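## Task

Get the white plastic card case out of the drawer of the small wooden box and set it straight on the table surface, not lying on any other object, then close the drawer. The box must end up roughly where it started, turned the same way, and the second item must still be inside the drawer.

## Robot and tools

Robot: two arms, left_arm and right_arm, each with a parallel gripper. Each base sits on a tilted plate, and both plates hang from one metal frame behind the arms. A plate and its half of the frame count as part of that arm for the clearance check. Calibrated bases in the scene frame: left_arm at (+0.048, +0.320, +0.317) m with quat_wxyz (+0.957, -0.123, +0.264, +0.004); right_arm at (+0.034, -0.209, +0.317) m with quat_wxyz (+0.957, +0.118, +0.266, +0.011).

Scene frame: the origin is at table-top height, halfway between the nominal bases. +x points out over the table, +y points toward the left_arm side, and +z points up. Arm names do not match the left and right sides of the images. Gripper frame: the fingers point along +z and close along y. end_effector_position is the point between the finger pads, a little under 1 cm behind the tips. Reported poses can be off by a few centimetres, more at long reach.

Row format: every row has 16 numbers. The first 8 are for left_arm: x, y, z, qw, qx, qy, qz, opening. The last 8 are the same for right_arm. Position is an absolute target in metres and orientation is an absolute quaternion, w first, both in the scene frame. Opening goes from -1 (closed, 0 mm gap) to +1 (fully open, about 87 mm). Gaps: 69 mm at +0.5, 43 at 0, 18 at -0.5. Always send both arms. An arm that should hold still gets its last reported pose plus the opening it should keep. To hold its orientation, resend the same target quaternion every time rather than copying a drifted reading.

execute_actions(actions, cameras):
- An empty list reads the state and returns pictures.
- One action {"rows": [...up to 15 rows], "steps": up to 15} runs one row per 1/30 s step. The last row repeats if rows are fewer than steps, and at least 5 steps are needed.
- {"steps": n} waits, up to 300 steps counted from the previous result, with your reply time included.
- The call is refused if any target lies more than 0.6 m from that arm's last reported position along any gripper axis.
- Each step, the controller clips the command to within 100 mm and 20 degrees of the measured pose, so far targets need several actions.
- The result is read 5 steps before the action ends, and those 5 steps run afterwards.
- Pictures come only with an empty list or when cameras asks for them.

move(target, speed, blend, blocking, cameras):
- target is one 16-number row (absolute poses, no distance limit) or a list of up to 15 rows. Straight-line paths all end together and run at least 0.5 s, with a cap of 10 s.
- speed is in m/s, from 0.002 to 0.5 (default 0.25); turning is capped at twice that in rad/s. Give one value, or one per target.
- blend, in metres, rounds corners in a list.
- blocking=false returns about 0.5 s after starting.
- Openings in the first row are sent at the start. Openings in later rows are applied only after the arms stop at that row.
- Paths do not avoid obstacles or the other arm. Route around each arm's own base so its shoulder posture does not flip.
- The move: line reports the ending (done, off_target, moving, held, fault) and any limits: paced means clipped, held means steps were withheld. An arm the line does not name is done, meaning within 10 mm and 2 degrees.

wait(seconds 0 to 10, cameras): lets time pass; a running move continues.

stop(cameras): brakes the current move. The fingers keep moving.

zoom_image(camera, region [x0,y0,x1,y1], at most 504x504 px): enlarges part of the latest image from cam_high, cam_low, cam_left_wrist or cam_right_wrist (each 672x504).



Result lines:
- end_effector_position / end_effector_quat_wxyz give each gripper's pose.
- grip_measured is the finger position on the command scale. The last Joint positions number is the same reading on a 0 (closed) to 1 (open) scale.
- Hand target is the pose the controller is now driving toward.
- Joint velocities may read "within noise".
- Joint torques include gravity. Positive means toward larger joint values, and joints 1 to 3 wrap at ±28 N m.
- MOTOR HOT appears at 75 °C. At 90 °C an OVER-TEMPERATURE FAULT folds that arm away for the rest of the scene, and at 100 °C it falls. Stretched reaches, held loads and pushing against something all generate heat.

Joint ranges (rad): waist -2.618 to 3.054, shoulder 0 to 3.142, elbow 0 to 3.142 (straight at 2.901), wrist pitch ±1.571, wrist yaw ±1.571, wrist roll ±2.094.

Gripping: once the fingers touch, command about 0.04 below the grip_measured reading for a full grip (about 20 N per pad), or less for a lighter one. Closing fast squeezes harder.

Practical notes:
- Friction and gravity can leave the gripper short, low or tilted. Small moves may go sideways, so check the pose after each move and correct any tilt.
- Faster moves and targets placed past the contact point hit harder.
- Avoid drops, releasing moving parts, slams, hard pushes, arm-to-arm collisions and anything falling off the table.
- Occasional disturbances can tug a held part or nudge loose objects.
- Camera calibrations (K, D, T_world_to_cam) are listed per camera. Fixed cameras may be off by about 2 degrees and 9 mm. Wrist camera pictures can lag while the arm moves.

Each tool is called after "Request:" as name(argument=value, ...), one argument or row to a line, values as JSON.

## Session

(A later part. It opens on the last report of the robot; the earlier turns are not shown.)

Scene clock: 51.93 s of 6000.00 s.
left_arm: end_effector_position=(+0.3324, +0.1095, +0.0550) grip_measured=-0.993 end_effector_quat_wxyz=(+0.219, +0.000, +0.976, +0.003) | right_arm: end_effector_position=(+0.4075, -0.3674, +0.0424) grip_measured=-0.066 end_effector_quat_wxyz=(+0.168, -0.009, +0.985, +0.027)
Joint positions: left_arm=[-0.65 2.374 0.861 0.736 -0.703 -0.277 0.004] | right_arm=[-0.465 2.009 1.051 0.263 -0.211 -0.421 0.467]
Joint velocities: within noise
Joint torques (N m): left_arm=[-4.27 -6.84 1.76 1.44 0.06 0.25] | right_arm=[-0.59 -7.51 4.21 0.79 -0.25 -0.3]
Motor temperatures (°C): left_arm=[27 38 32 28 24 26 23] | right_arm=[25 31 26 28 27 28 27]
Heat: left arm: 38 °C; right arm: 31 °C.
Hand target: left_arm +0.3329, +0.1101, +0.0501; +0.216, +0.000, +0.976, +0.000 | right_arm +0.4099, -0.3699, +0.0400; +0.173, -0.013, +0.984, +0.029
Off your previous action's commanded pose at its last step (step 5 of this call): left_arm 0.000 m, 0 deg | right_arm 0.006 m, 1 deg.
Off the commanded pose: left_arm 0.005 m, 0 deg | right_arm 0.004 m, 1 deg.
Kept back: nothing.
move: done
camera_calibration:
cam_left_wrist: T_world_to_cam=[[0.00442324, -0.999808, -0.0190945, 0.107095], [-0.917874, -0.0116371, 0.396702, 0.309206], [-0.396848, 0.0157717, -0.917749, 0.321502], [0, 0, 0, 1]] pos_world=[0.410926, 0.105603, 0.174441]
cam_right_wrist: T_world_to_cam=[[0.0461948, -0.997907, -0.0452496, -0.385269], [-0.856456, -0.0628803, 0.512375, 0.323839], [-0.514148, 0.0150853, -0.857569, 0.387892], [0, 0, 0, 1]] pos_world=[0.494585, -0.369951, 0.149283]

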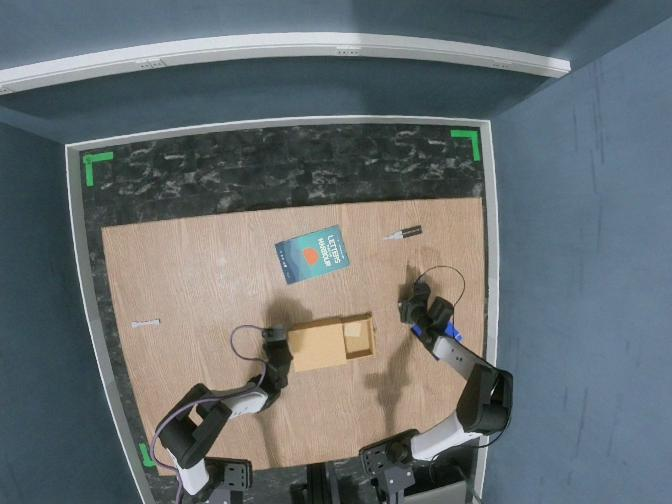

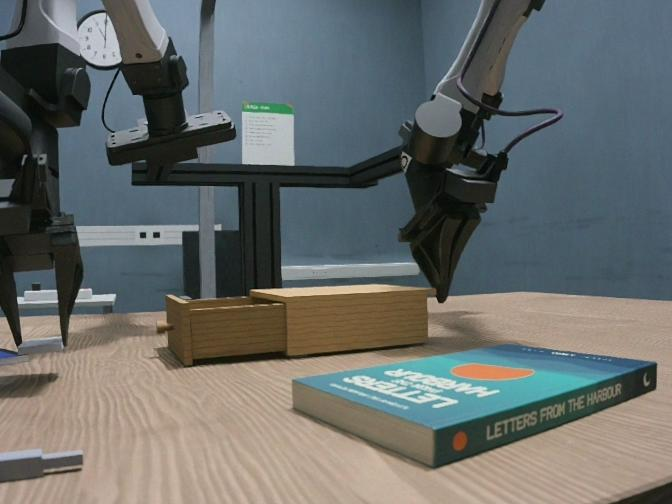

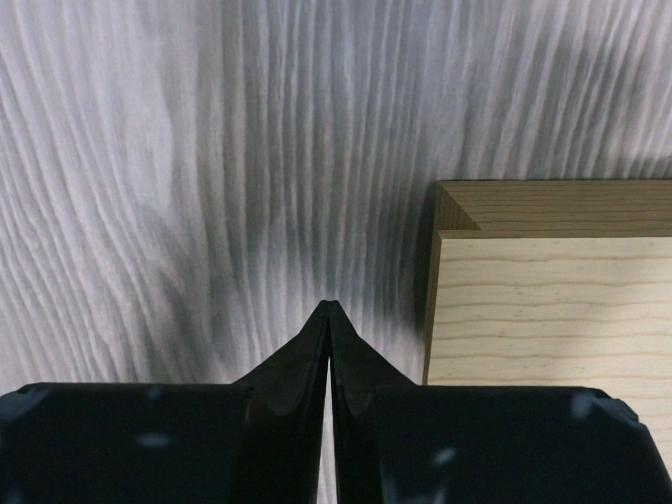

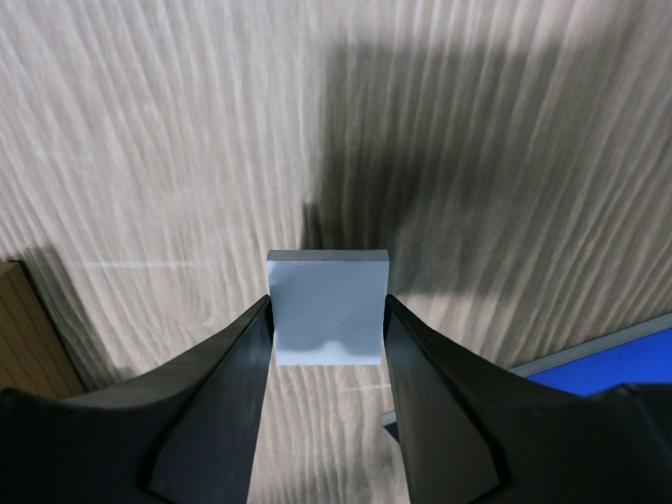

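Request:
move(
  target=[0.333,0.084,0.048,0.2164,0,0.9763,0,-1,0.412,-0.365,0.004,0.1730,-0.0126,0.9844,0.0288,-0.22],
  speed=0.06,
  cameras=["cam_right_wrist","cam_low","cam_left_wrist"],
)

Scene clock: 53.10 s of 6000.00 s.
left_arm: end_effector_position=(+0.3392, +0.0862, +0.0515) grip_measured=-0.993 end_effector_quat_wxyz=(+0.222, -0.003, +0.975, -0.004) | right_arm: end_effector_position=(+0.4068, -0.3669, +0.0162) grip_measured=-0.066 end_effector_quat_wxyz=(+0.164, -0.009, +0.986, +0.030)
Joint positions: left_arm=[-0.681 2.418 0.949 0.688 -0.715 -0.304 0.003] | right_arm=[-0.464 2.108 1.106 0.299 -0.211 -0.421 0.467]
Joint velocities: within noise
Joint torques (N m): left_arm=[-6.54 -6.83 2.26 1.17 -0.15 0.04] | right_arm=[0.83 -5.12 4.96 1.14 -0.13 -0.15]
Motor temperatures (°C): left_arm=[27 38 32 28 24 26 23] | right_arm=[25 31 26 28 27 28 27]
Heat: left arm: 38 °C; right arm: 31 °C.
Hand target: left_arm +0.3331, +0.0842, +0.0481; +0.217, +0.000, +0.976, +0.000 | right_arm +0.4114, -0.3648, +0.0048; +0.173, -0.012, +0.984, +0.029
Off the commanded pose: left_arm 0.007 m, 1 deg | right_arm 0.013 m, 1 deg.
Kept back: nothing.
move: off_target (right_arm)
camera_calibration:
cam_left_wrist: T_world_to_cam=[[0.00659447, -0.999971, -0.00375457, 0.0822209], [-0.920771, -0.00753662, 0.390032, 0.317551], [-0.390049, 0.000885047, -0.920794, 0.320539], [0, 0, 0, 1]] pos_world=[0.416876, 0.0843281, 0.171604]
cam_right_wrist: T_world_to_cam=[[0.0466977, -0.997637, -0.0503889, -0.386005], [-0.85233, -0.0661003, 0.51881, 0.333789], [-0.520915, 0.0187208, -0.853403, 0.369103], [0, 0, 0, 1]] pos_world=[0.494795, -0.36994, 0.12237]
Images, in order (width x height): cam_low 672x504, cam_left_wrist 672x504, cam_right_wrist 672x504.

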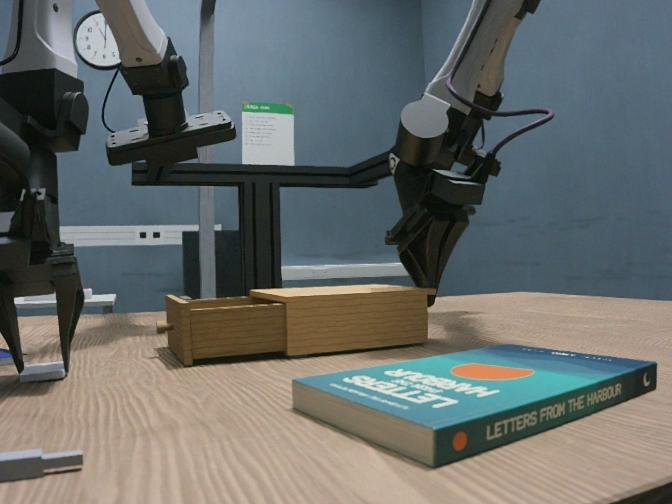

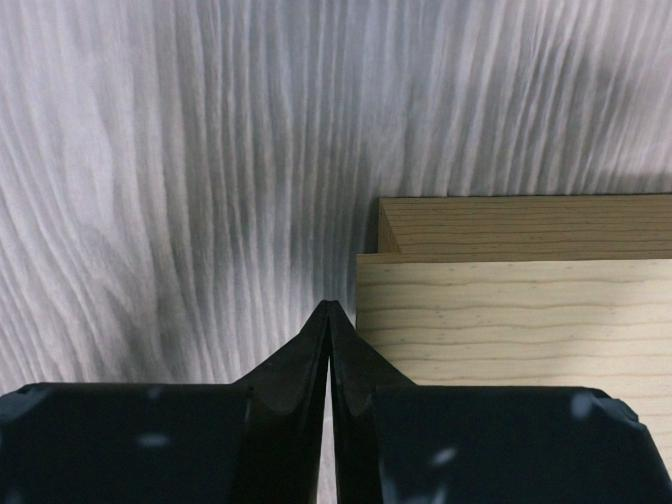

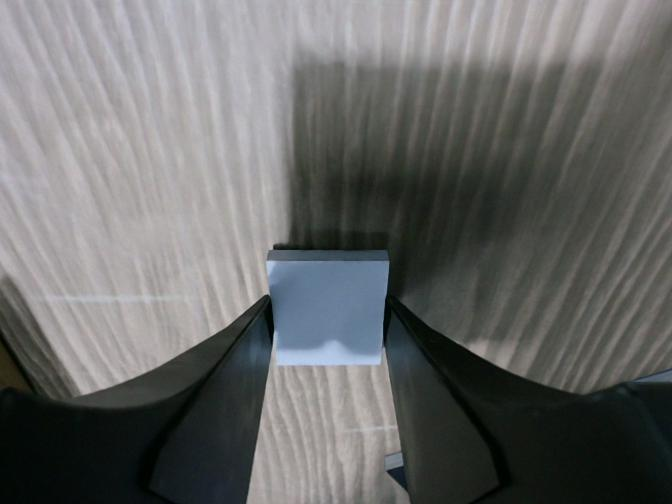

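Request:
move(
  target=[0.333,0.084,0.048,0.2164,0,0.9763,0,-1,0.412,-0.365,-0.003,0.1730,-0.0126,0.9844,0.0288,-0.22],
  speed=0.04,
  cameras=[],
)

Scene clock: 54.03 s of 6000.00 s.
left_arm: end_effector_position=(+0.3387, +0.0863, +0.0513) grip_measured=-0.993 end_effector_quat_wxyz=(+0.221, -0.003, +0.975, -0.004) | right_arm: end_effector_position=(+0.4066, -0.3667, +0.0155) grip_measured=-0.066 end_effector_quat_wxyz=(+0.162, -0.006, +0.986, +0.031)
Joint positions: left_arm=[-0.681 2.418 0.95 0.684 -0.715 -0.307 0.003] | right_arm=[-0.464 2.112 1.113 0.289 -0.211 -0.416 0.467]
Joint velocities: within noise
Joint torques (N m): left_arm=[-6.58 -6.82 2.24 1.19 -0.17 0.06] | right_arm=[0.83 -3.67 5.45 1.33 -0.15 -0.18]
Motor temperatures (°C): left_arm=[27 38 32 28 24 26 23] | right_arm=[25 31 26 28 27 28 28]
Heat: left arm: 38 °C; right arm: 31 °C.
Hand target: left_arm +0.3332, +0.0841, +0.0481; +0.217, +0.000, +0.976, +0.000 | right_arm +0.4108, -0.3645, -0.0014; +0.172, -0.012, +0.985, +0.029
Off the commanded pose: left_arm 0.007 m, 1 deg | right_arm 0.019 m, 2 deg.
Kept back: nothing.
move: off_target (right_arm)
No camera images: "cameras" was empty.

Request:
move(
  target=[
    [0.333,0.084,0.048,0.2164,0,0.9763,0,-1,0.411,-0.365,0.011,0.1730,-0.0126,0.9844,0.0288,-0.22],
    [0.333,0.084,0.048,0.2164,0,0.9763,0,-1,0.411,-0.365,0.011,0.1730,-0.0126,0.9844,0.0288,0.15],
    [0.333,0.084,0.048,0.2164,0,0.9763,0,-1,0.411,-0.365,0.08,0.1730,-0.0126,0.9844,0.0288,0.15],
    [0.333,0.084,0.048,0.2164,0,0.9763,0,-1,0.325,-0.305,0.08,0.2164,0,0.9763,0,-1],
    [0.333,0.084,0.048,0.2164,0,0.9763,0,-1,0.325,-0.285,0.035,0.2164,0,0.9763,0,-1],
  ],
  speed=[0.05,0.1,0.15,0.3,0.2],
  blend=[0,0,0.02,0.02,0],
)

Request:
zoom_image(
  camera="cam_high",
  region=[230, 250, 440, 400],
)

Scene clock: 59.43 s of 6000.00 s.
left_arm: end_effector_position=(+0.3386, +0.0863, +0.0513) grip_measured=-0.993 end_effector_quat_wxyz=(+0.221, -0.004, +0.975, -0.004) | right_arm: end_effector_position=(+0.3236, -0.2863, +0.0377) grip_measured=-0.973 end_effector_quat_wxyz=(+0.214, -0.003, +0.977, +0.003)
Joint positions: left_arm=[-0.681 2.418 0.95 0.684 -0.715 -0.308 0.003] | right_arm=[-0.325 2.07 0.539 0.954 -0.084 -0.321 0.013]
Joint velocities: within noise
Joint torques (N m): left_arm=[-6.61 -6.82 2.32 1.2 -0.16 0.05] | right_arm=[1.46 -4.89 -0.02 1.16 -0.05 -0.04]
Motor temperatures (°C): left_arm=[28 38 32 28 24 26 23] | right_arm=[25 31 26 29 27 28 27]
Heat: left arm: 38 °C; right arm: 31 °C.
Hand target: left_arm +0.3332, +0.0841, +0.0481; +0.217, +0.000, +0.976, +0.000 | right_arm +0.3249, -0.2851, +0.0351; +0.216, +0.000, +0.976, +0.000
Off the commanded pose: left_arm 0.007 m, 1 deg | right_arm 0.003 m, 1 deg.
Kept back: nothing.
move: done; blend cut to 0 m at target 4
camera_calibration:
cam_left_wrist: T_world_to_cam=[[0.00831169, -0.999958, -0.00378958, 0.0817352], [-0.919783, -0.00913206, 0.392321, 0.316786], [-0.392339, 0.000224745, -0.919821, 0.320917], [0, 0, 0, 1]] pos_world=[0.416604, 0.0845526, 0.171214]
cam_right_wrist: T_world_to_cam=[[0.0270522, -0.99963, 0.00296403, -0.296869], [-0.900924, -0.023096, 0.433361, 0.288319], [-0.433133, -0.0143937, -0.901215, 0.306492], [0, 0, 0, 1]] pos_world=[0.400536, -0.285689, 0.152149]

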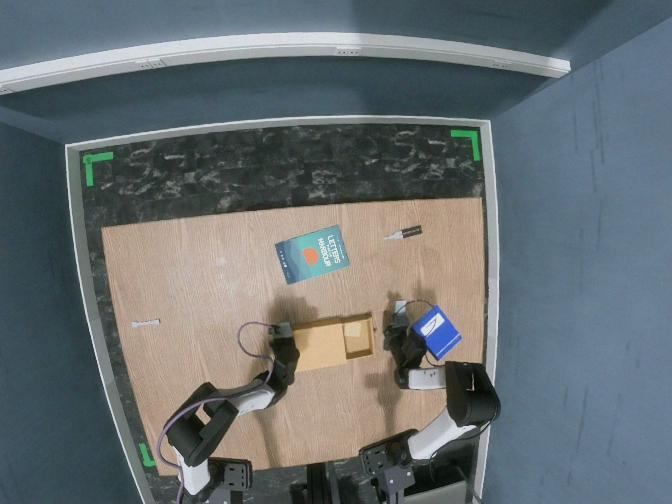

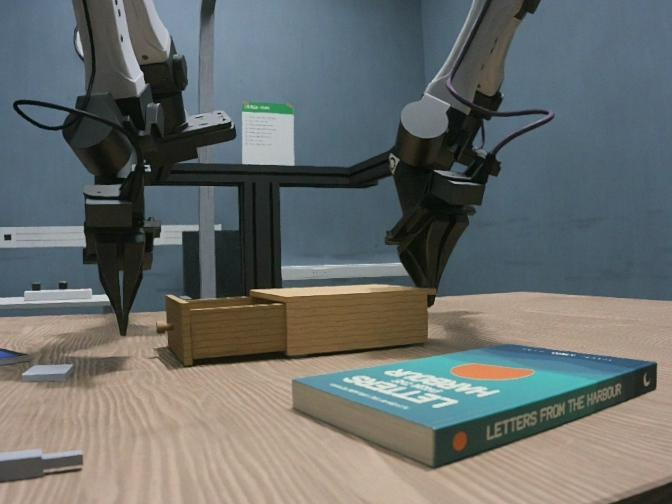

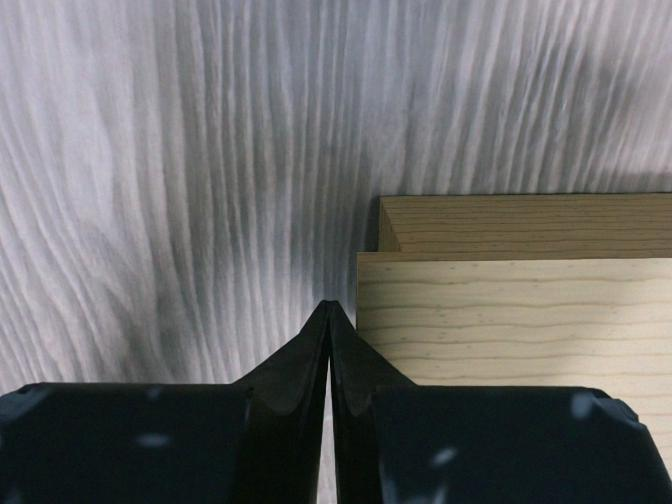

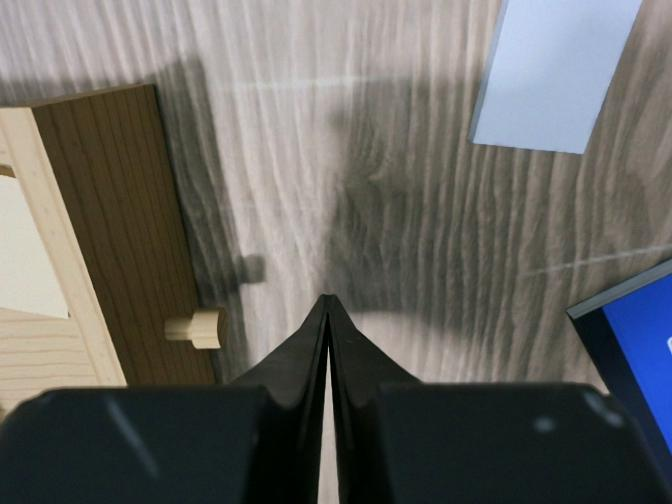

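Scaled by 2.400 from the camera's 672x504 image, which has a finer 960x720 frame.

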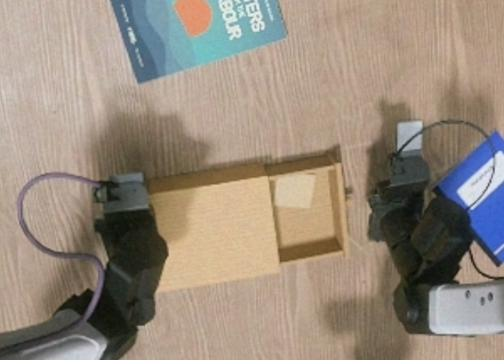

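Request:
move(
  target=[
    [0.333,0.084,0.048,0.2164,0,0.9763,0,-1,0.317,-0.265,0.035,0.2164,0,0.9763,0,-1],
    [0.333,0.084,0.048,0.2164,0,0.9763,0,-1,0.319,-0.19,0.035,0.2164,0,0.9763,0,-1],
  ],
  speed=[0.1,0.1],
  blend=0.005,
)

Request:
zoom_image(
  camera="cam_high",
  region=[230, 250, 440, 400],
)

Scene clock: 61.43 s of 6000.00 s.
left_arm: end_effector_position=(+0.3381, +0.0922, +0.0510) grip_measured=-0.993 end_effector_quat_wxyz=(+0.222, -0.003, +0.975, +0.012) | right_arm: end_effector_position=(+0.3191, -0.2106, +0.0377) grip_measured=-0.973 end_effector_quat_wxyz=(+0.213, +0.002, +0.976, -0.034)
Joint positions: left_arm=[-0.681 2.418 0.95 0.673 -0.744 -0.308 0.003] | right_arm=[-0.01 2.177 0.505 1.098 0.253 -0.156 0.013]
Joint velocities: within noise
Joint torques (N m): left_arm=[-6.6 -6.86 2.24 1.29 0.1 0.04] | right_arm=[5.08 -4.53 -0.76 1.08 -0.49 0.13]
Motor temperatures (°C): left_arm=[28 38 32 28 24 26 23] | right_arm=[25 31 26 29 27 28 27]
Heat: left arm: 38 °C; right arm: 31 °C.
Hand target: left_arm +0.3330, +0.0842, +0.0483; +0.216, +0.000, +0.976, +0.000 | right_arm +0.3184, -0.1904, +0.0358; +0.216, +0.000, +0.976, +0.000
Off the commanded pose: left_arm 0.010 m, 2 deg | right_arm 0.021 m, 4 deg.
Kept back: nothing.
move: off_target (right_arm)
camera_calibration:
cam_left_wrist: T_world_to_cam=[[0.0148329, -0.999296, -0.0344659, 0.0869424], [-0.919986, -0.0271417, 0.39101, 0.318212], [-0.391671, 0.0259083, -0.919741, 0.317855], [0, 0, 0, 1]] pos_world=[0.415956, 0.0872829, 0.170917]
cam_right_wrist: T_world_to_cam=[[0.0009379, -0.997393, 0.0721572, -0.214846], [-0.900651, 0.0305128, 0.43347, 0.29715], [-0.434541, -0.065395, -0.898275, 0.295254], [0, 0, 0, 1]] pos_world=[0.39613, -0.204044, 0.151917]

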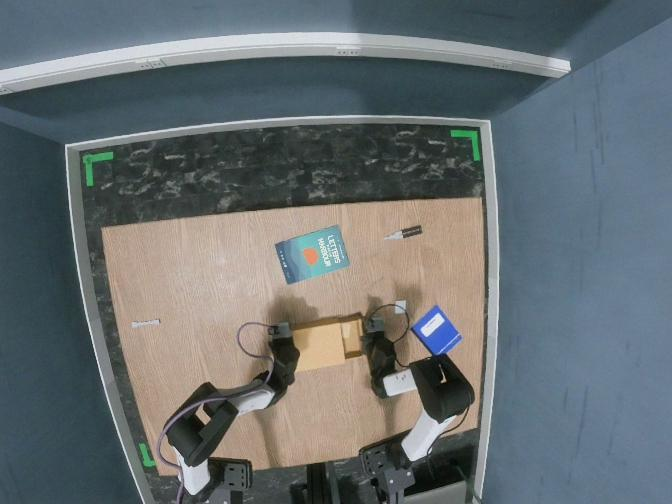

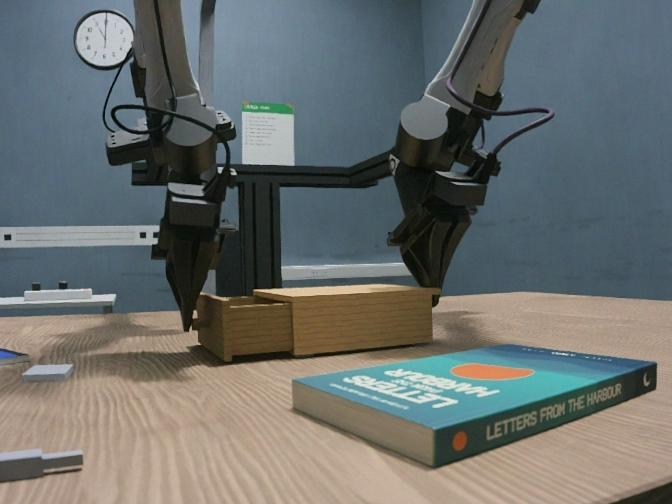

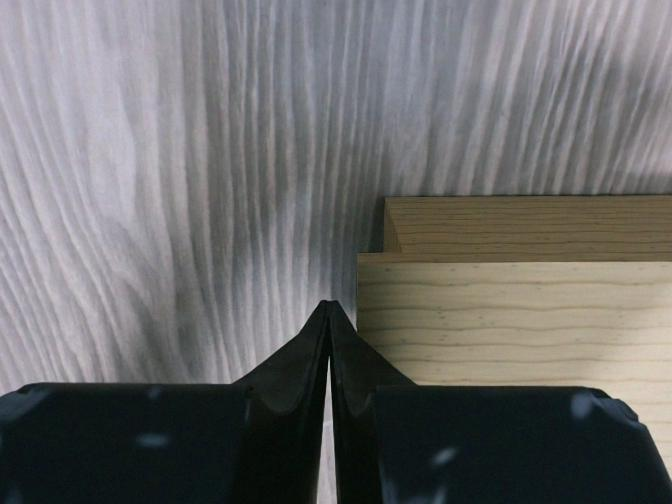

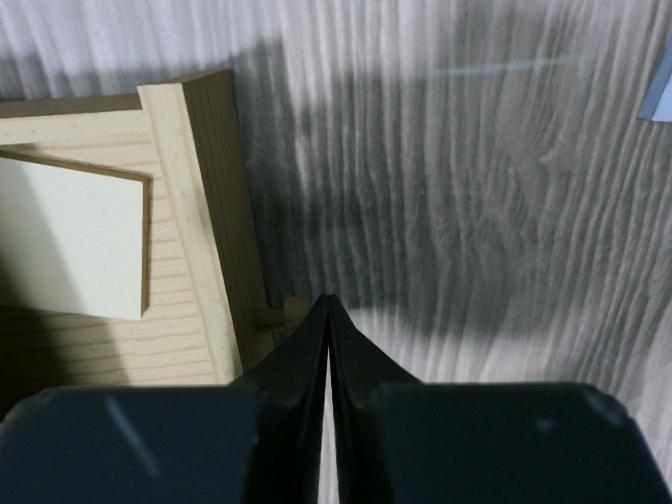

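Scaled by 2.400 from the camera's 672x504 image, which has a finer 960x720 frame.

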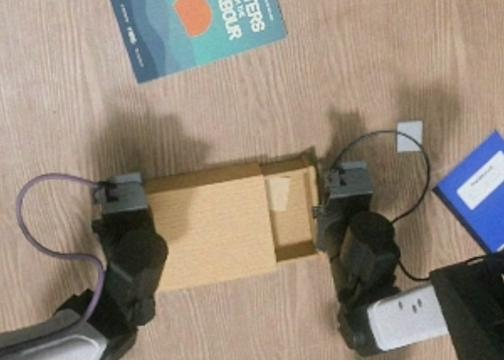

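Request:
move(
  target=[0.333,0.084,0.048,0.2164,0,0.9763,0,-1,0.319,-0.125,0.035,0.2164,0,0.9763,0,-1],
  speed=0.1,
  cameras=["cam_high","cam_right_wrist"],
)

Request:
zoom_image(
  camera="cam_high",
  region=[230, 250, 440, 400],
)

Scene clock: 63.13 s of 6000.00 s.
left_arm: end_effector_position=(+0.3380, +0.0965, +0.0511) grip_measured=-0.993 end_effector_quat_wxyz=(+0.223, -0.003, +0.975, +0.024) | right_arm: end_effector_position=(+0.3181, -0.1599, +0.0391) grip_measured=-0.974 end_effector_quat_wxyz=(+0.212, +0.005, +0.975, -0.062)
Joint positions: left_arm=[-0.681 2.418 0.95 0.667 -0.766 -0.307 0.003] | right_arm=[0.205 2.242 0.563 1.062 0.488 -0.034 0.013]
Joint velocities: within noise
Joint torques (N m): left_arm=[-6.6 -6.98 2.15 1.34 0.28 0.03] | right_arm=[7.34 -4.52 0.62 0.95 -0.86 0.3]
Motor temperatures (°C): left_arm=[28 38 32 28 24 26 23] | right_arm=[25 31 26 29 27 28 27]
Heat: left arm: 38 °C; right arm: 31 °C.
Hand target: left_arm +0.3329, +0.0844, +0.0485; +0.216, +0.000, +0.976, +0.000 | right_arm +0.3177, -0.1263, +0.0375; +0.215, +0.000, +0.977, -0.001
Off the commanded pose: left_arm 0.014 m, 3 deg | right_arm 0.035 m, 7 deg.
Kept back: nothing.
move: off_target (left_arm, right_arm)
camera_calibration:
cam_right_wrist: T_world_to_cam=[[-0.0167886, -0.991891, 0.125981, -0.159951], [-0.899085, 0.0701023, 0.432125, 0.299974], [-0.437452, -0.106013, -0.892971, 0.293619], [0, 0, 0, 1]] pos_world=[0.395461, -0.148555, 0.152717]
Images, in order (width x height): cam_high 672x504, cam_right_wrist 672x504.

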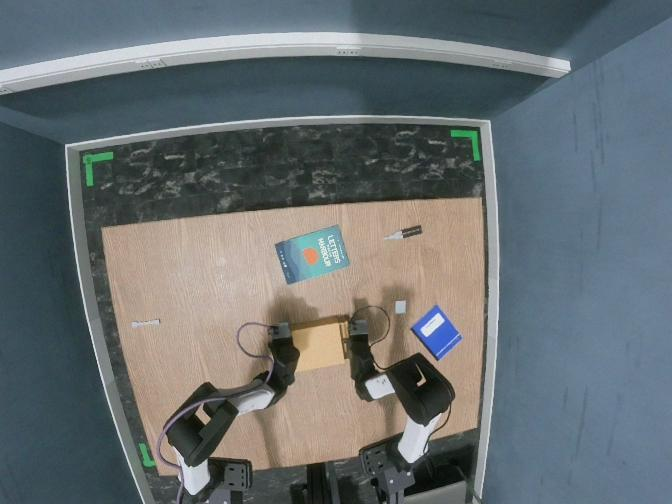

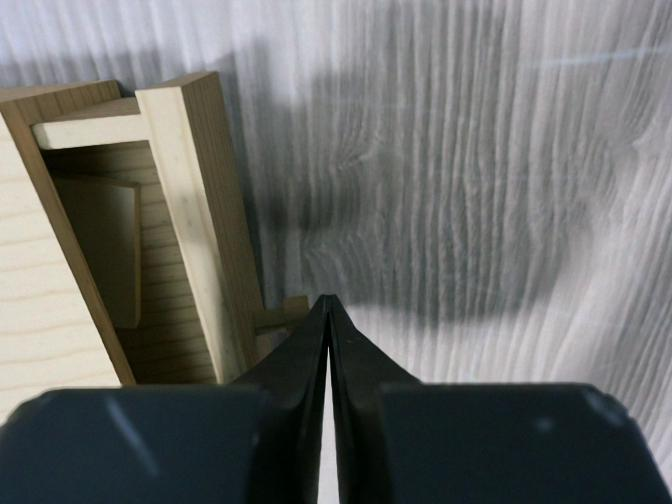

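Scaled by 2.400 from the camera's 672x504 image, which has a finer 960x720 frame.

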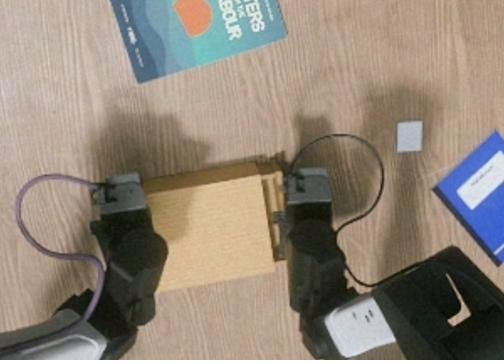

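Request:
move(
  target=[0.330,0.078,0.048,0.2164,0,0.9763,0,-1,0.319,-0.104,0.034,0.2164,0,0.9763,0,-1],
  speed=0.1,
  cameras=["cam_high","cam_right_wrist"],
)

Request:
zoom_image(
  camera="cam_high",
  region=[230, 250, 440, 400],
)

Scene clock: 64.07 s of 6000.00 s.
left_arm: end_effector_position=(+0.3377, +0.1041, +0.0513) grip_measured=-0.993 end_effector_quat_wxyz=(+0.224, -0.003, +0.974, +0.044) | right_arm: end_effector_position=(+0.3168, -0.1512, +0.0394) grip_measured=-0.974 end_effector_quat_wxyz=(+0.209, +0.007, +0.974, -0.085)
Joint positions: left_arm=[-0.681 2.418 0.95 0.654 -0.805 -0.307 0.003] | right_arm=[0.26 2.261 0.593 1.026 0.578 0 0.013]
Joint velocities: within noise
Joint torques (N m): left_arm=[-8.14 -6.31 2.89 1.3 0.5 -0.17] | right_arm=[8.84 -4.46 0.65 0.99 -1.2 0.4]
Motor temperatures (°C): left_arm=[28 38 32 28 24 26 23] | right_arm=[25 31 26 29 27 28 27]
Heat: left arm: 38 °C; right arm: 31 °C.
Hand target: left_arm +0.3295, +0.0792, +0.0497; +0.216, +0.000, +0.976, +0.001 | right_arm +0.3167, -0.1063, +0.0384; +0.214, -0.001, +0.977, -0.002
Off the commanded pose: left_arm 0.027 m, 5 deg | right_arm 0.048 m, 10 deg.
Kept back: nothing.
move: off_target (left_arm, right_arm)
camera_calibration:
cam_right_wrist: T_world_to_cam=[[-0.0297507, -0.985029, 0.1698, -0.147946], [-0.895285, 0.101802, 0.433705, 0.301596], [-0.444499, -0.139116, -0.884911, 0.291079], [0, 0, 0, 1]] pos_world=[0.394998, -0.135941, 0.151897]
Images, in order (width x height): cam_high 672x504, cam_right_wrist 672x504.

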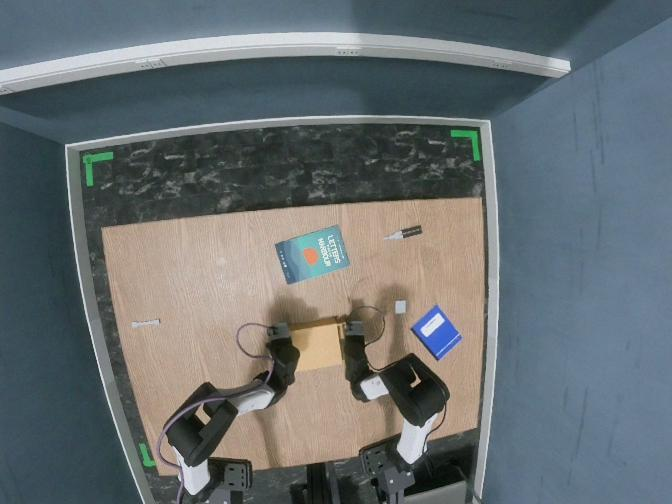

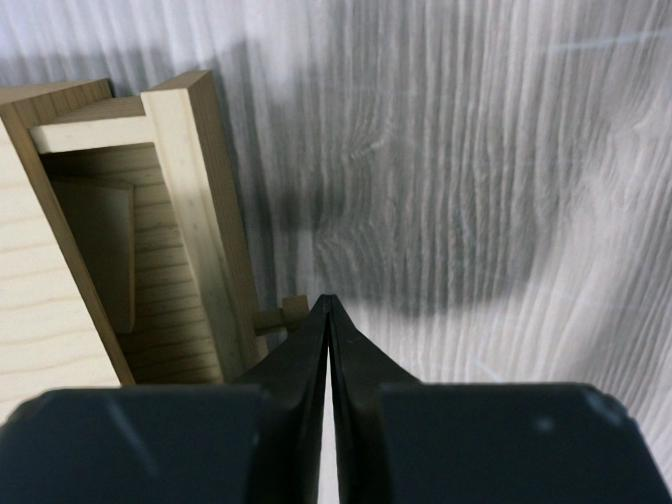

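Scaled by 2.400 from the camera's 672x504 image, which has a finer 960x720 frame.

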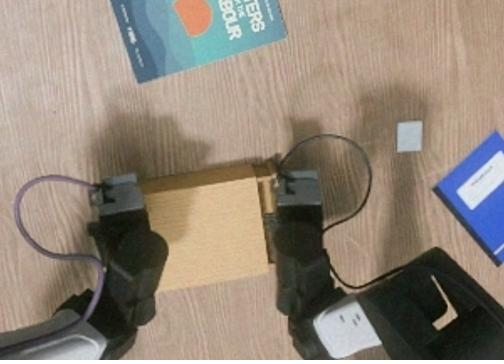

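Request:
zoom_image(
  camera="cam_right_wrist",
  region=[0, 40, 340, 400],
)

Request:
execute_actions(
  actions=[],
  cameras=["cam_low"],
)

Request:
zoom_image(
  camera="cam_low",
  region=[100, 150, 500, 400],
)

Scaled by 1.400 from the camera's 672x504 image, which has a finer 960x720 frame.

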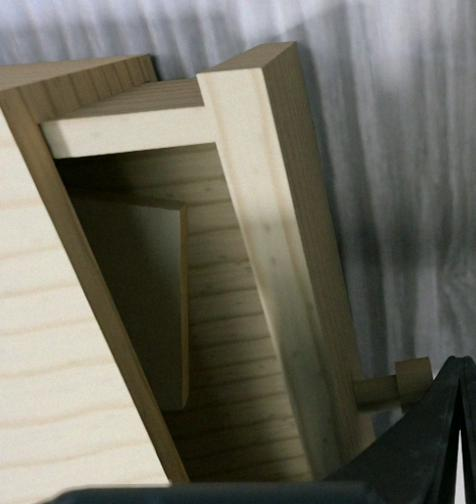

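Scene clock: 64.50 s of 6000.00 s.
left_arm: end_effector_position=(+0.3377, +0.1041, +0.0513) grip_measured=-0.993 end_effector_quat_wxyz=(+0.224, -0.003, +0.974, +0.044) | right_arm: end_effector_position=(+0.3166, -0.1513, +0.0394) grip_measured=-0.974 end_effector_quat_wxyz=(+0.208, +0.009, +0.974, -0.086)
Joint positions: left_arm=[-0.681 2.418 0.95 0.654 -0.805 -0.307 0.003] | right_arm=[0.261 2.261 0.594 1.024 0.581 0.004 0.013]
Joint velocities: within noise
Joint torques (N m): left_arm=[-8.17 -6.3 2.89 1.31 0.51 -0.16] | right_arm=[8.81 -4.53 0.83 0.93 -1.18 0.37]
Motor temperatures (°C): left_arm=[28 38 32 28 24 26 23] | right_arm=[25 31 26 29 27 28 27]
Heat: left arm: 38 °C; right arm: 31 °C.
Hand target: left_arm +0.3295, +0.0792, +0.0497; +0.216, +0.000, +0.976, +0.001 | right_arm +0.3167, -0.1064, +0.0384; +0.214, -0.001, +0.977, -0.002
Off the commanded pose: left_arm 0.027 m, 5 deg | right_arm 0.048 m, 10 deg.
Steps of this call (1-13: nothing new was sent). Readings (end_effector_position of left_arm | right_arm):
1: (+0.3377, +0.1041, +0.0513) | (+0.3166, -0.1512, +0.0393)
2: (+0.3377, +0.1041, +0.0513) | (+0.3166, -0.1513, +0.0394)
4: (+0.3377, +0.1041, +0.0513) | (+0.3167, -0.1512, +0.0394)
8: (+0.3377, +0.1041, +0.0513) | (+0.3166, -0.1512, +0.0394)
13: the state above
Images, in order (width x height): cam_low 672x504.

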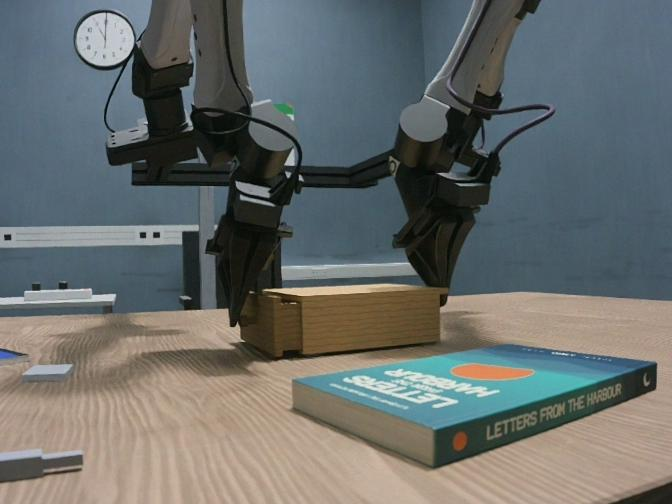

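Scaled by 1.260 from the camera's 672x504 image, which has a finer 960x720 frame.

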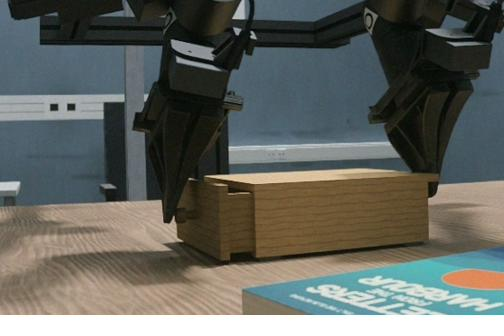

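Request:
zoom_image(
  camera="cam_right_wrist",
  region=[20, 130, 220, 400],
)

This scene's latest camera images include none from cam_right_wrist. They are from: cam_low. cam_right_wrist's image comes with the result of a call that names it in "cameras".

Request:
move(
  target=[0.333,0.092,0.048,0.2164,0,0.9763,0,-1,0.319,-0.235,0.045,0.2164,0,0.9763,0,-1],
  speed=0.2,
  cameras=["cam_high","cam_right_wrist","cam_low"],
)

Request:
zoom_image(
  camera="cam_right_wrist",
  region=[0, 60, 240, 330],
)

Request:
zoom_image(
  camera="cam_high",
  region=[230, 250, 440, 400],
)

Scene clock: 67.30 s of 6000.00 s.
left_arm: end_effector_position=(+0.3346, +0.0970, +0.0509) grip_measured=-0.993 end_effector_quat_wxyz=(+0.221, +0.001, +0.975, +0.020) | right_arm: end_effector_position=(+0.3121, -0.2330, +0.0383) grip_measured=-0.974 end_effector_quat_wxyz=(+0.207, +0.004, +0.978, -0.003)
Joint positions: left_arm=[-0.681 2.418 0.936 0.679 -0.758 -0.301 0.003] | right_arm=[-0.134 2.134 0.481 1.065 0.092 -0.205 0.013]
Joint velocities: within noise
Joint torques (N m): left_arm=[-5.05 -7.82 1.03 1.48 0.3 0.13] | right_arm=[1.13 -8.58 -2.03 0.86 -0.2 -0.24]
Motor temperatures (°C): left_arm=[28 38 32 28 24 26 23] | right_arm=[26 31 26 29 27 28 27]
Heat: left arm: 38 °C; right arm: 31 °C.
Hand target: left_arm +0.3331, +0.0920, +0.0484; +0.217, +0.000, +0.976, +0.000 | right_arm +0.3189, -0.2350, +0.0447; +0.217, +0.000, +0.976, +0.000
Off the commanded pose: left_arm 0.006 m, 2 deg | right_arm 0.010 m, 1 deg.
Kept back: nothing.
move: done
camera_calibration:
cam_right_wrist: T_world_to_cam=[[0.011242, -0.999884, 0.0102468, -0.238597], [-0.89489, -0.00548829, 0.446253, 0.280662], [-0.446145, -0.0141866, -0.894848, 0.306672], [0, 0, 0, 1]] pos_world=[0.390664, -0.232678, 0.151623]
Images, in order (width x height): cam_high 672x504, cam_low 672x504, cam_right_wrist 672x504.

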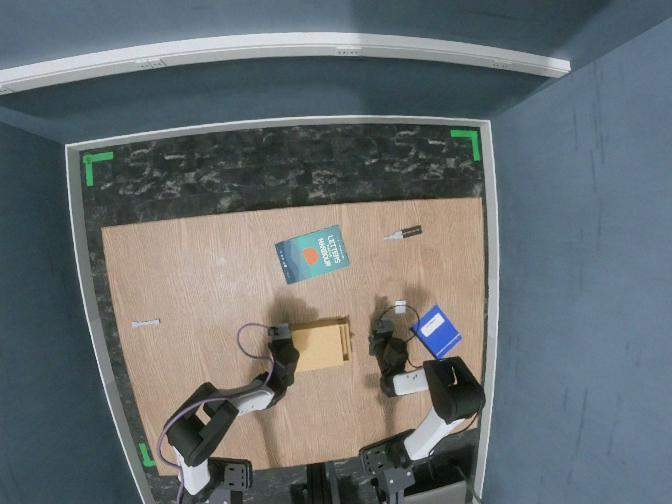

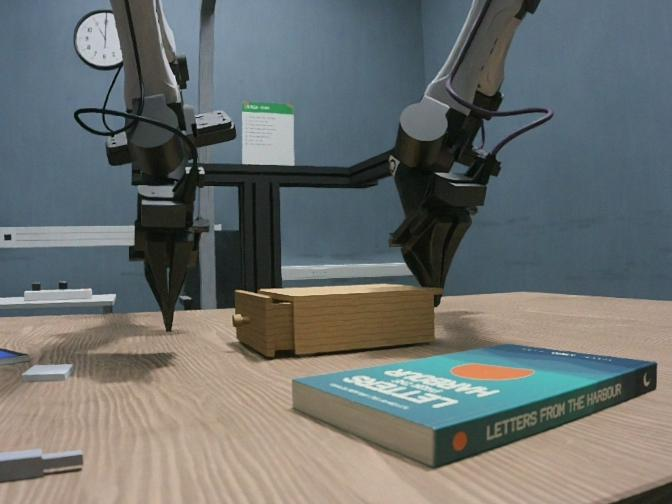

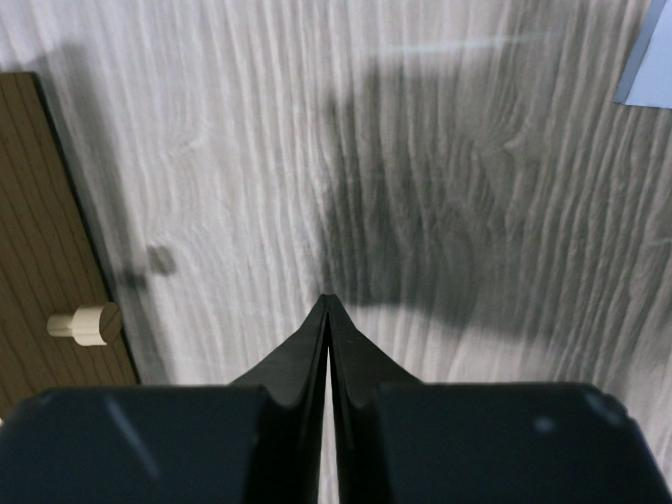

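Scaled by 1.867 from the camera's 672x504 image, which has a finer 960x720 frame.

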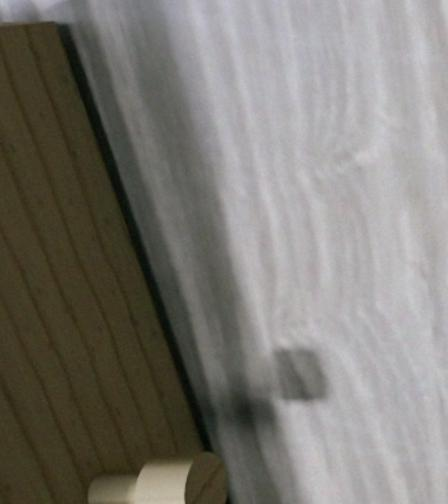

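Scaled by 2.400 from the camera's 672x504 image, which has a finer 960x720 frame.

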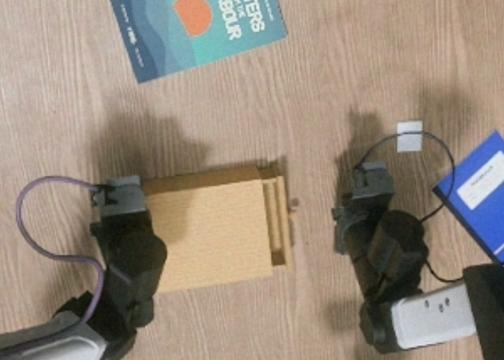

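Request:
move(
  target=[0.333,0.094,0.048,0.2164,0,0.9763,0,-1,0.29,-0.165,0.10,0.2164,0,0.9763,0,-1],
  speed=0.25,
  cameras=["cam_right_wrist"],
)

Request:
zoom_image(
  camera="cam_right_wrist",
  region=[40, 80, 400, 400],
)

Scene clock: 68.83 s of 6000.00 s.
left_arm: end_effector_position=(+0.3336, +0.0971, +0.0505) grip_measured=-0.993 end_effector_quat_wxyz=(+0.221, +0.001, +0.975, +0.017) | right_arm: end_effector_position=(+0.2826, -0.1651, +0.0940) grip_measured=-0.974 end_effector_quat_wxyz=(+0.206, -0.007, +0.979, +0.002)
Joint positions: left_arm=[-0.679 2.418 0.93 0.689 -0.75 -0.299 0.003] | right_arm=[0.191 1.967 0.293 1.041 0.346 -0.034 0.013]
Joint velocities: within noise
Joint torques (N m): left_arm=[-4.79 -8.02 0.98 1.44 0.27 0.15] | right_arm=[3.44 -7.6 -1.03 0.87 0.09 -0.09]
Motor temperatures (°C): left_arm=[28 38 31 28 24 26 23] | right_arm=[26 31 26 29 27 28 27]
Heat: left arm: 38 °C; right arm: 31 °C.
Hand target: left_arm +0.3330, +0.0940, +0.0482; +0.216, +0.000, +0.976, +0.000 | right_arm +0.2899, -0.1650, +0.0997; +0.217, +0.000, +0.976, +0.000
Off the commanded pose: left_arm 0.004 m, 2 deg | right_arm 0.010 m, 2 deg.
Kept back: nothing.
move: done
camera_calibration:
cam_right_wrist: T_world_to_cam=[[0.0348464, -0.999375, 0.00600727, -0.177197], [-0.893643, -0.0284675, 0.447876, 0.225449], [-0.447425, -0.0209752, -0.894076, 0.343453], [0, 0, 0, 1]] pos_world=[0.361315, -0.163464, 0.207164]
Images, in order (width x height): cam_right_wrist 672x504.

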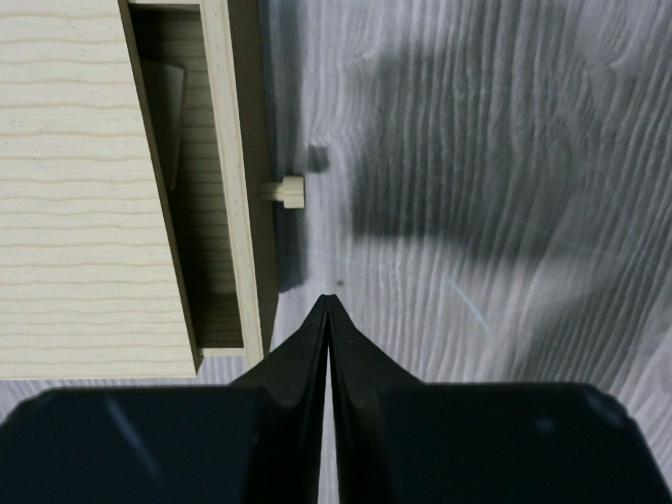

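Scaled by 1.400 from the camera's 672x504 image, which has a finer 960x720 frame.

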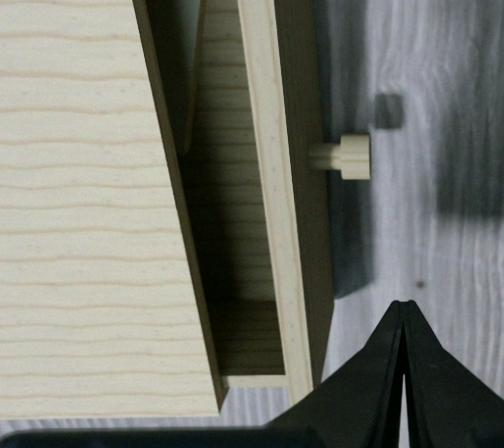

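Request:
move(
  target=[
    [0.320,0.115,0.042,0.2164,0,0.9763,0,-1,0.305,-0.185,0.07,0.2164,0,0.9763,0,-1],
    [0.300,0.112,0.034,0.2164,0,0.9763,0,-1,0.319,-0.180,0.033,0.2164,0,0.9763,0,-1],
  ],
  speed=0.2,
  blend=0.01,
  cameras=["cam_low"],
)

Request:
zoom_image(
  camera="cam_low",
  region=[100, 150, 500, 400],
)

Scene clock: 70.93 s of 6000.00 s.
left_arm: end_effector_position=(+0.3047, +0.1156, +0.0358) grip_measured=-0.993 end_effector_quat_wxyz=(+0.219, -0.005, +0.976, +0.008) | right_arm: end_effector_position=(+0.3178, -0.1786, +0.0359) grip_measured=-0.974 end_effector_quat_wxyz=(+0.212, +0.002, +0.977, -0.001)
Joint positions: left_arm=[-0.651 2.477 0.819 0.879 -0.715 -0.286 0.003] | right_arm=[0.062 2.206 0.52 1.091 0.25 -0.099 0.013]
Joint velocities: within noise
Joint torques (N m): left_arm=[-5.82 -6.53 0.18 1.39 0.06 0.15] | right_arm=[1.78 -4.71 -0.73 1.16 -0.15 -0.26]
Motor temperatures (°C): left_arm=[28 38 31 28 24 26 23] | right_arm=[25 31 26 29 27 28 27]
Heat: left arm: 38 °C; right arm: 31 °C.
Hand target: left_arm +0.3000, +0.1120, +0.0341; +0.216, +0.000, +0.976, +0.000 | right_arm +0.3190, -0.1800, +0.0331; +0.216, +0.000, +0.976, +0.000
Off the commanded pose: left_arm 0.006 m, 1 deg | right_arm 0.003 m, 1 deg.
Kept back: nothing.
move: done
Images, in order (width x height): cam_low 672x504.

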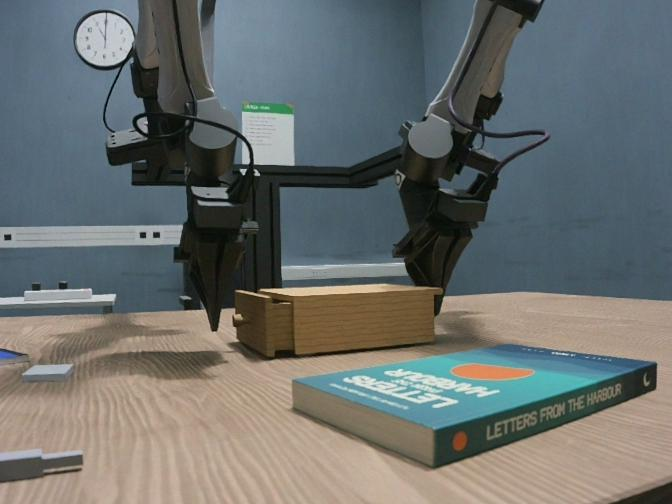

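Scaled by 1.260 from the camera's 672x504 image, which has a finer 960x720 frame.

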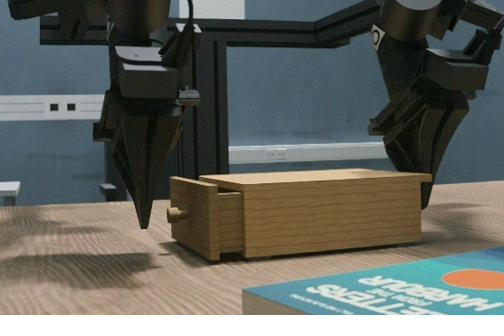

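Request:
move(
  target=[
    [0.300,0.076,0.034,0.2164,0,0.9763,0,-1,0.319,-0.160,0.033,0.2164,0,0.9763,0,-1],
    [0.300,0.068,0.034,0.2164,0,0.9763,0,-1,0.317,-0.098,0.033,0.2164,0,0.9763,0,-1],
  ],
  speed=0.1,
  blend=0.008,
  cameras=["cam_high","cam_right_wrist"],
)

Request:
zoom_image(
  camera="cam_high",
  region=[230, 250, 440, 400],
)

Scene clock: 72.67 s of 6000.00 s.
left_arm: end_effector_position=(+0.3067, +0.0947, +0.0387) grip_measured=-0.993 end_effector_quat_wxyz=(+0.223, +0.004, +0.974, +0.046) | right_arm: end_effector_position=(+0.3175, -0.1448, +0.0381) grip_measured=-0.974 end_effector_quat_wxyz=(+0.213, +0.007, +0.973, -0.085)
Joint positions: left_arm=[-0.727 2.51 0.939 0.718 -0.838 -0.343 0.003] | right_arm=[0.279 2.279 0.605 1.034 0.592 0.008 0.013]
Joint velocities: within noise
Joint torques (N m): left_arm=[-7.98 -5.83 2.96 1.33 0.52 -0.25] | right_arm=[8.84 -4.59 0.68 0.89 -1.16 0.47]
Motor temperatures (°C): left_arm=[28 38 31 28 24 26 23] | right_arm=[26 31 26 29 27 28 27]
Heat: left arm: 38 °C; right arm: 31 °C.
Hand target: left_arm +0.2995, +0.0692, +0.0360; +0.216, +0.000, +0.976, +0.001 | right_arm +0.3149, -0.1005, +0.0372; +0.214, -0.001, +0.977, -0.002
Off the commanded pose: left_arm 0.028 m, 5 deg | right_arm 0.047 m, 10 deg.
Kept back: nothing.
move: off_target (left_arm, right_arm)
camera_calibration:
cam_right_wrist: T_world_to_cam=[[-0.0300806, -0.985194, 0.168783, -0.141347], [-0.898945, 0.100494, 0.426378, 0.30343], [-0.437027, -0.138901, -0.888658, 0.288928], [0, 0, 0, 1]] pos_world=[0.394784, -0.129614, 0.151239]
Images, in order (width x height): cam_high 672x504, cam_right_wrist 672x504.

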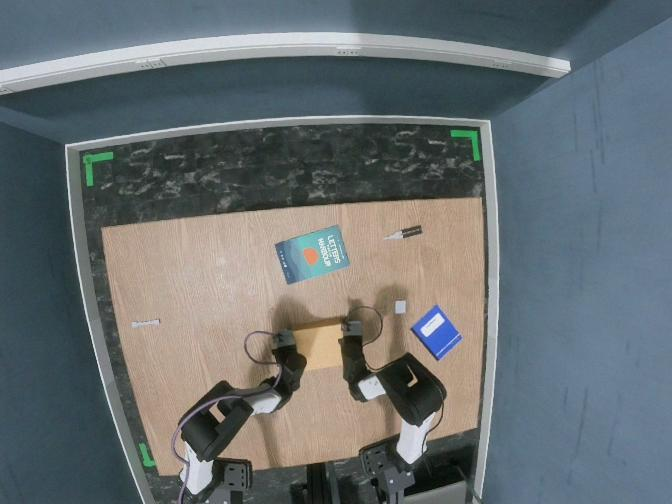

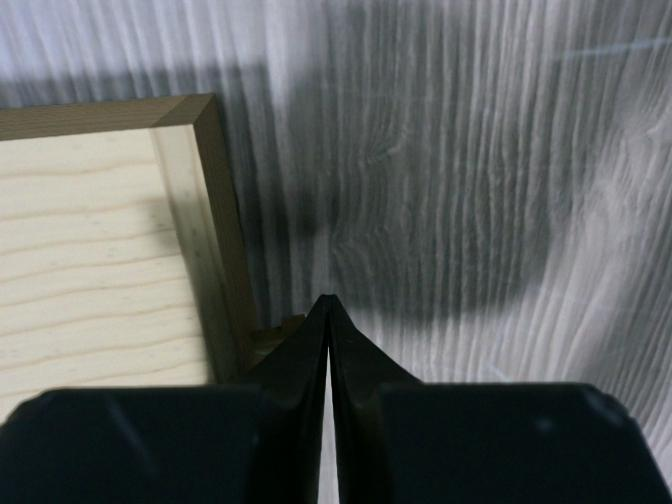

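Scaled by 2.400 from the camera's 672x504 image, which has a finer 960x720 frame.

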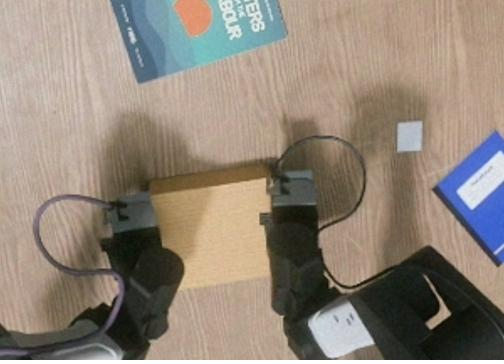

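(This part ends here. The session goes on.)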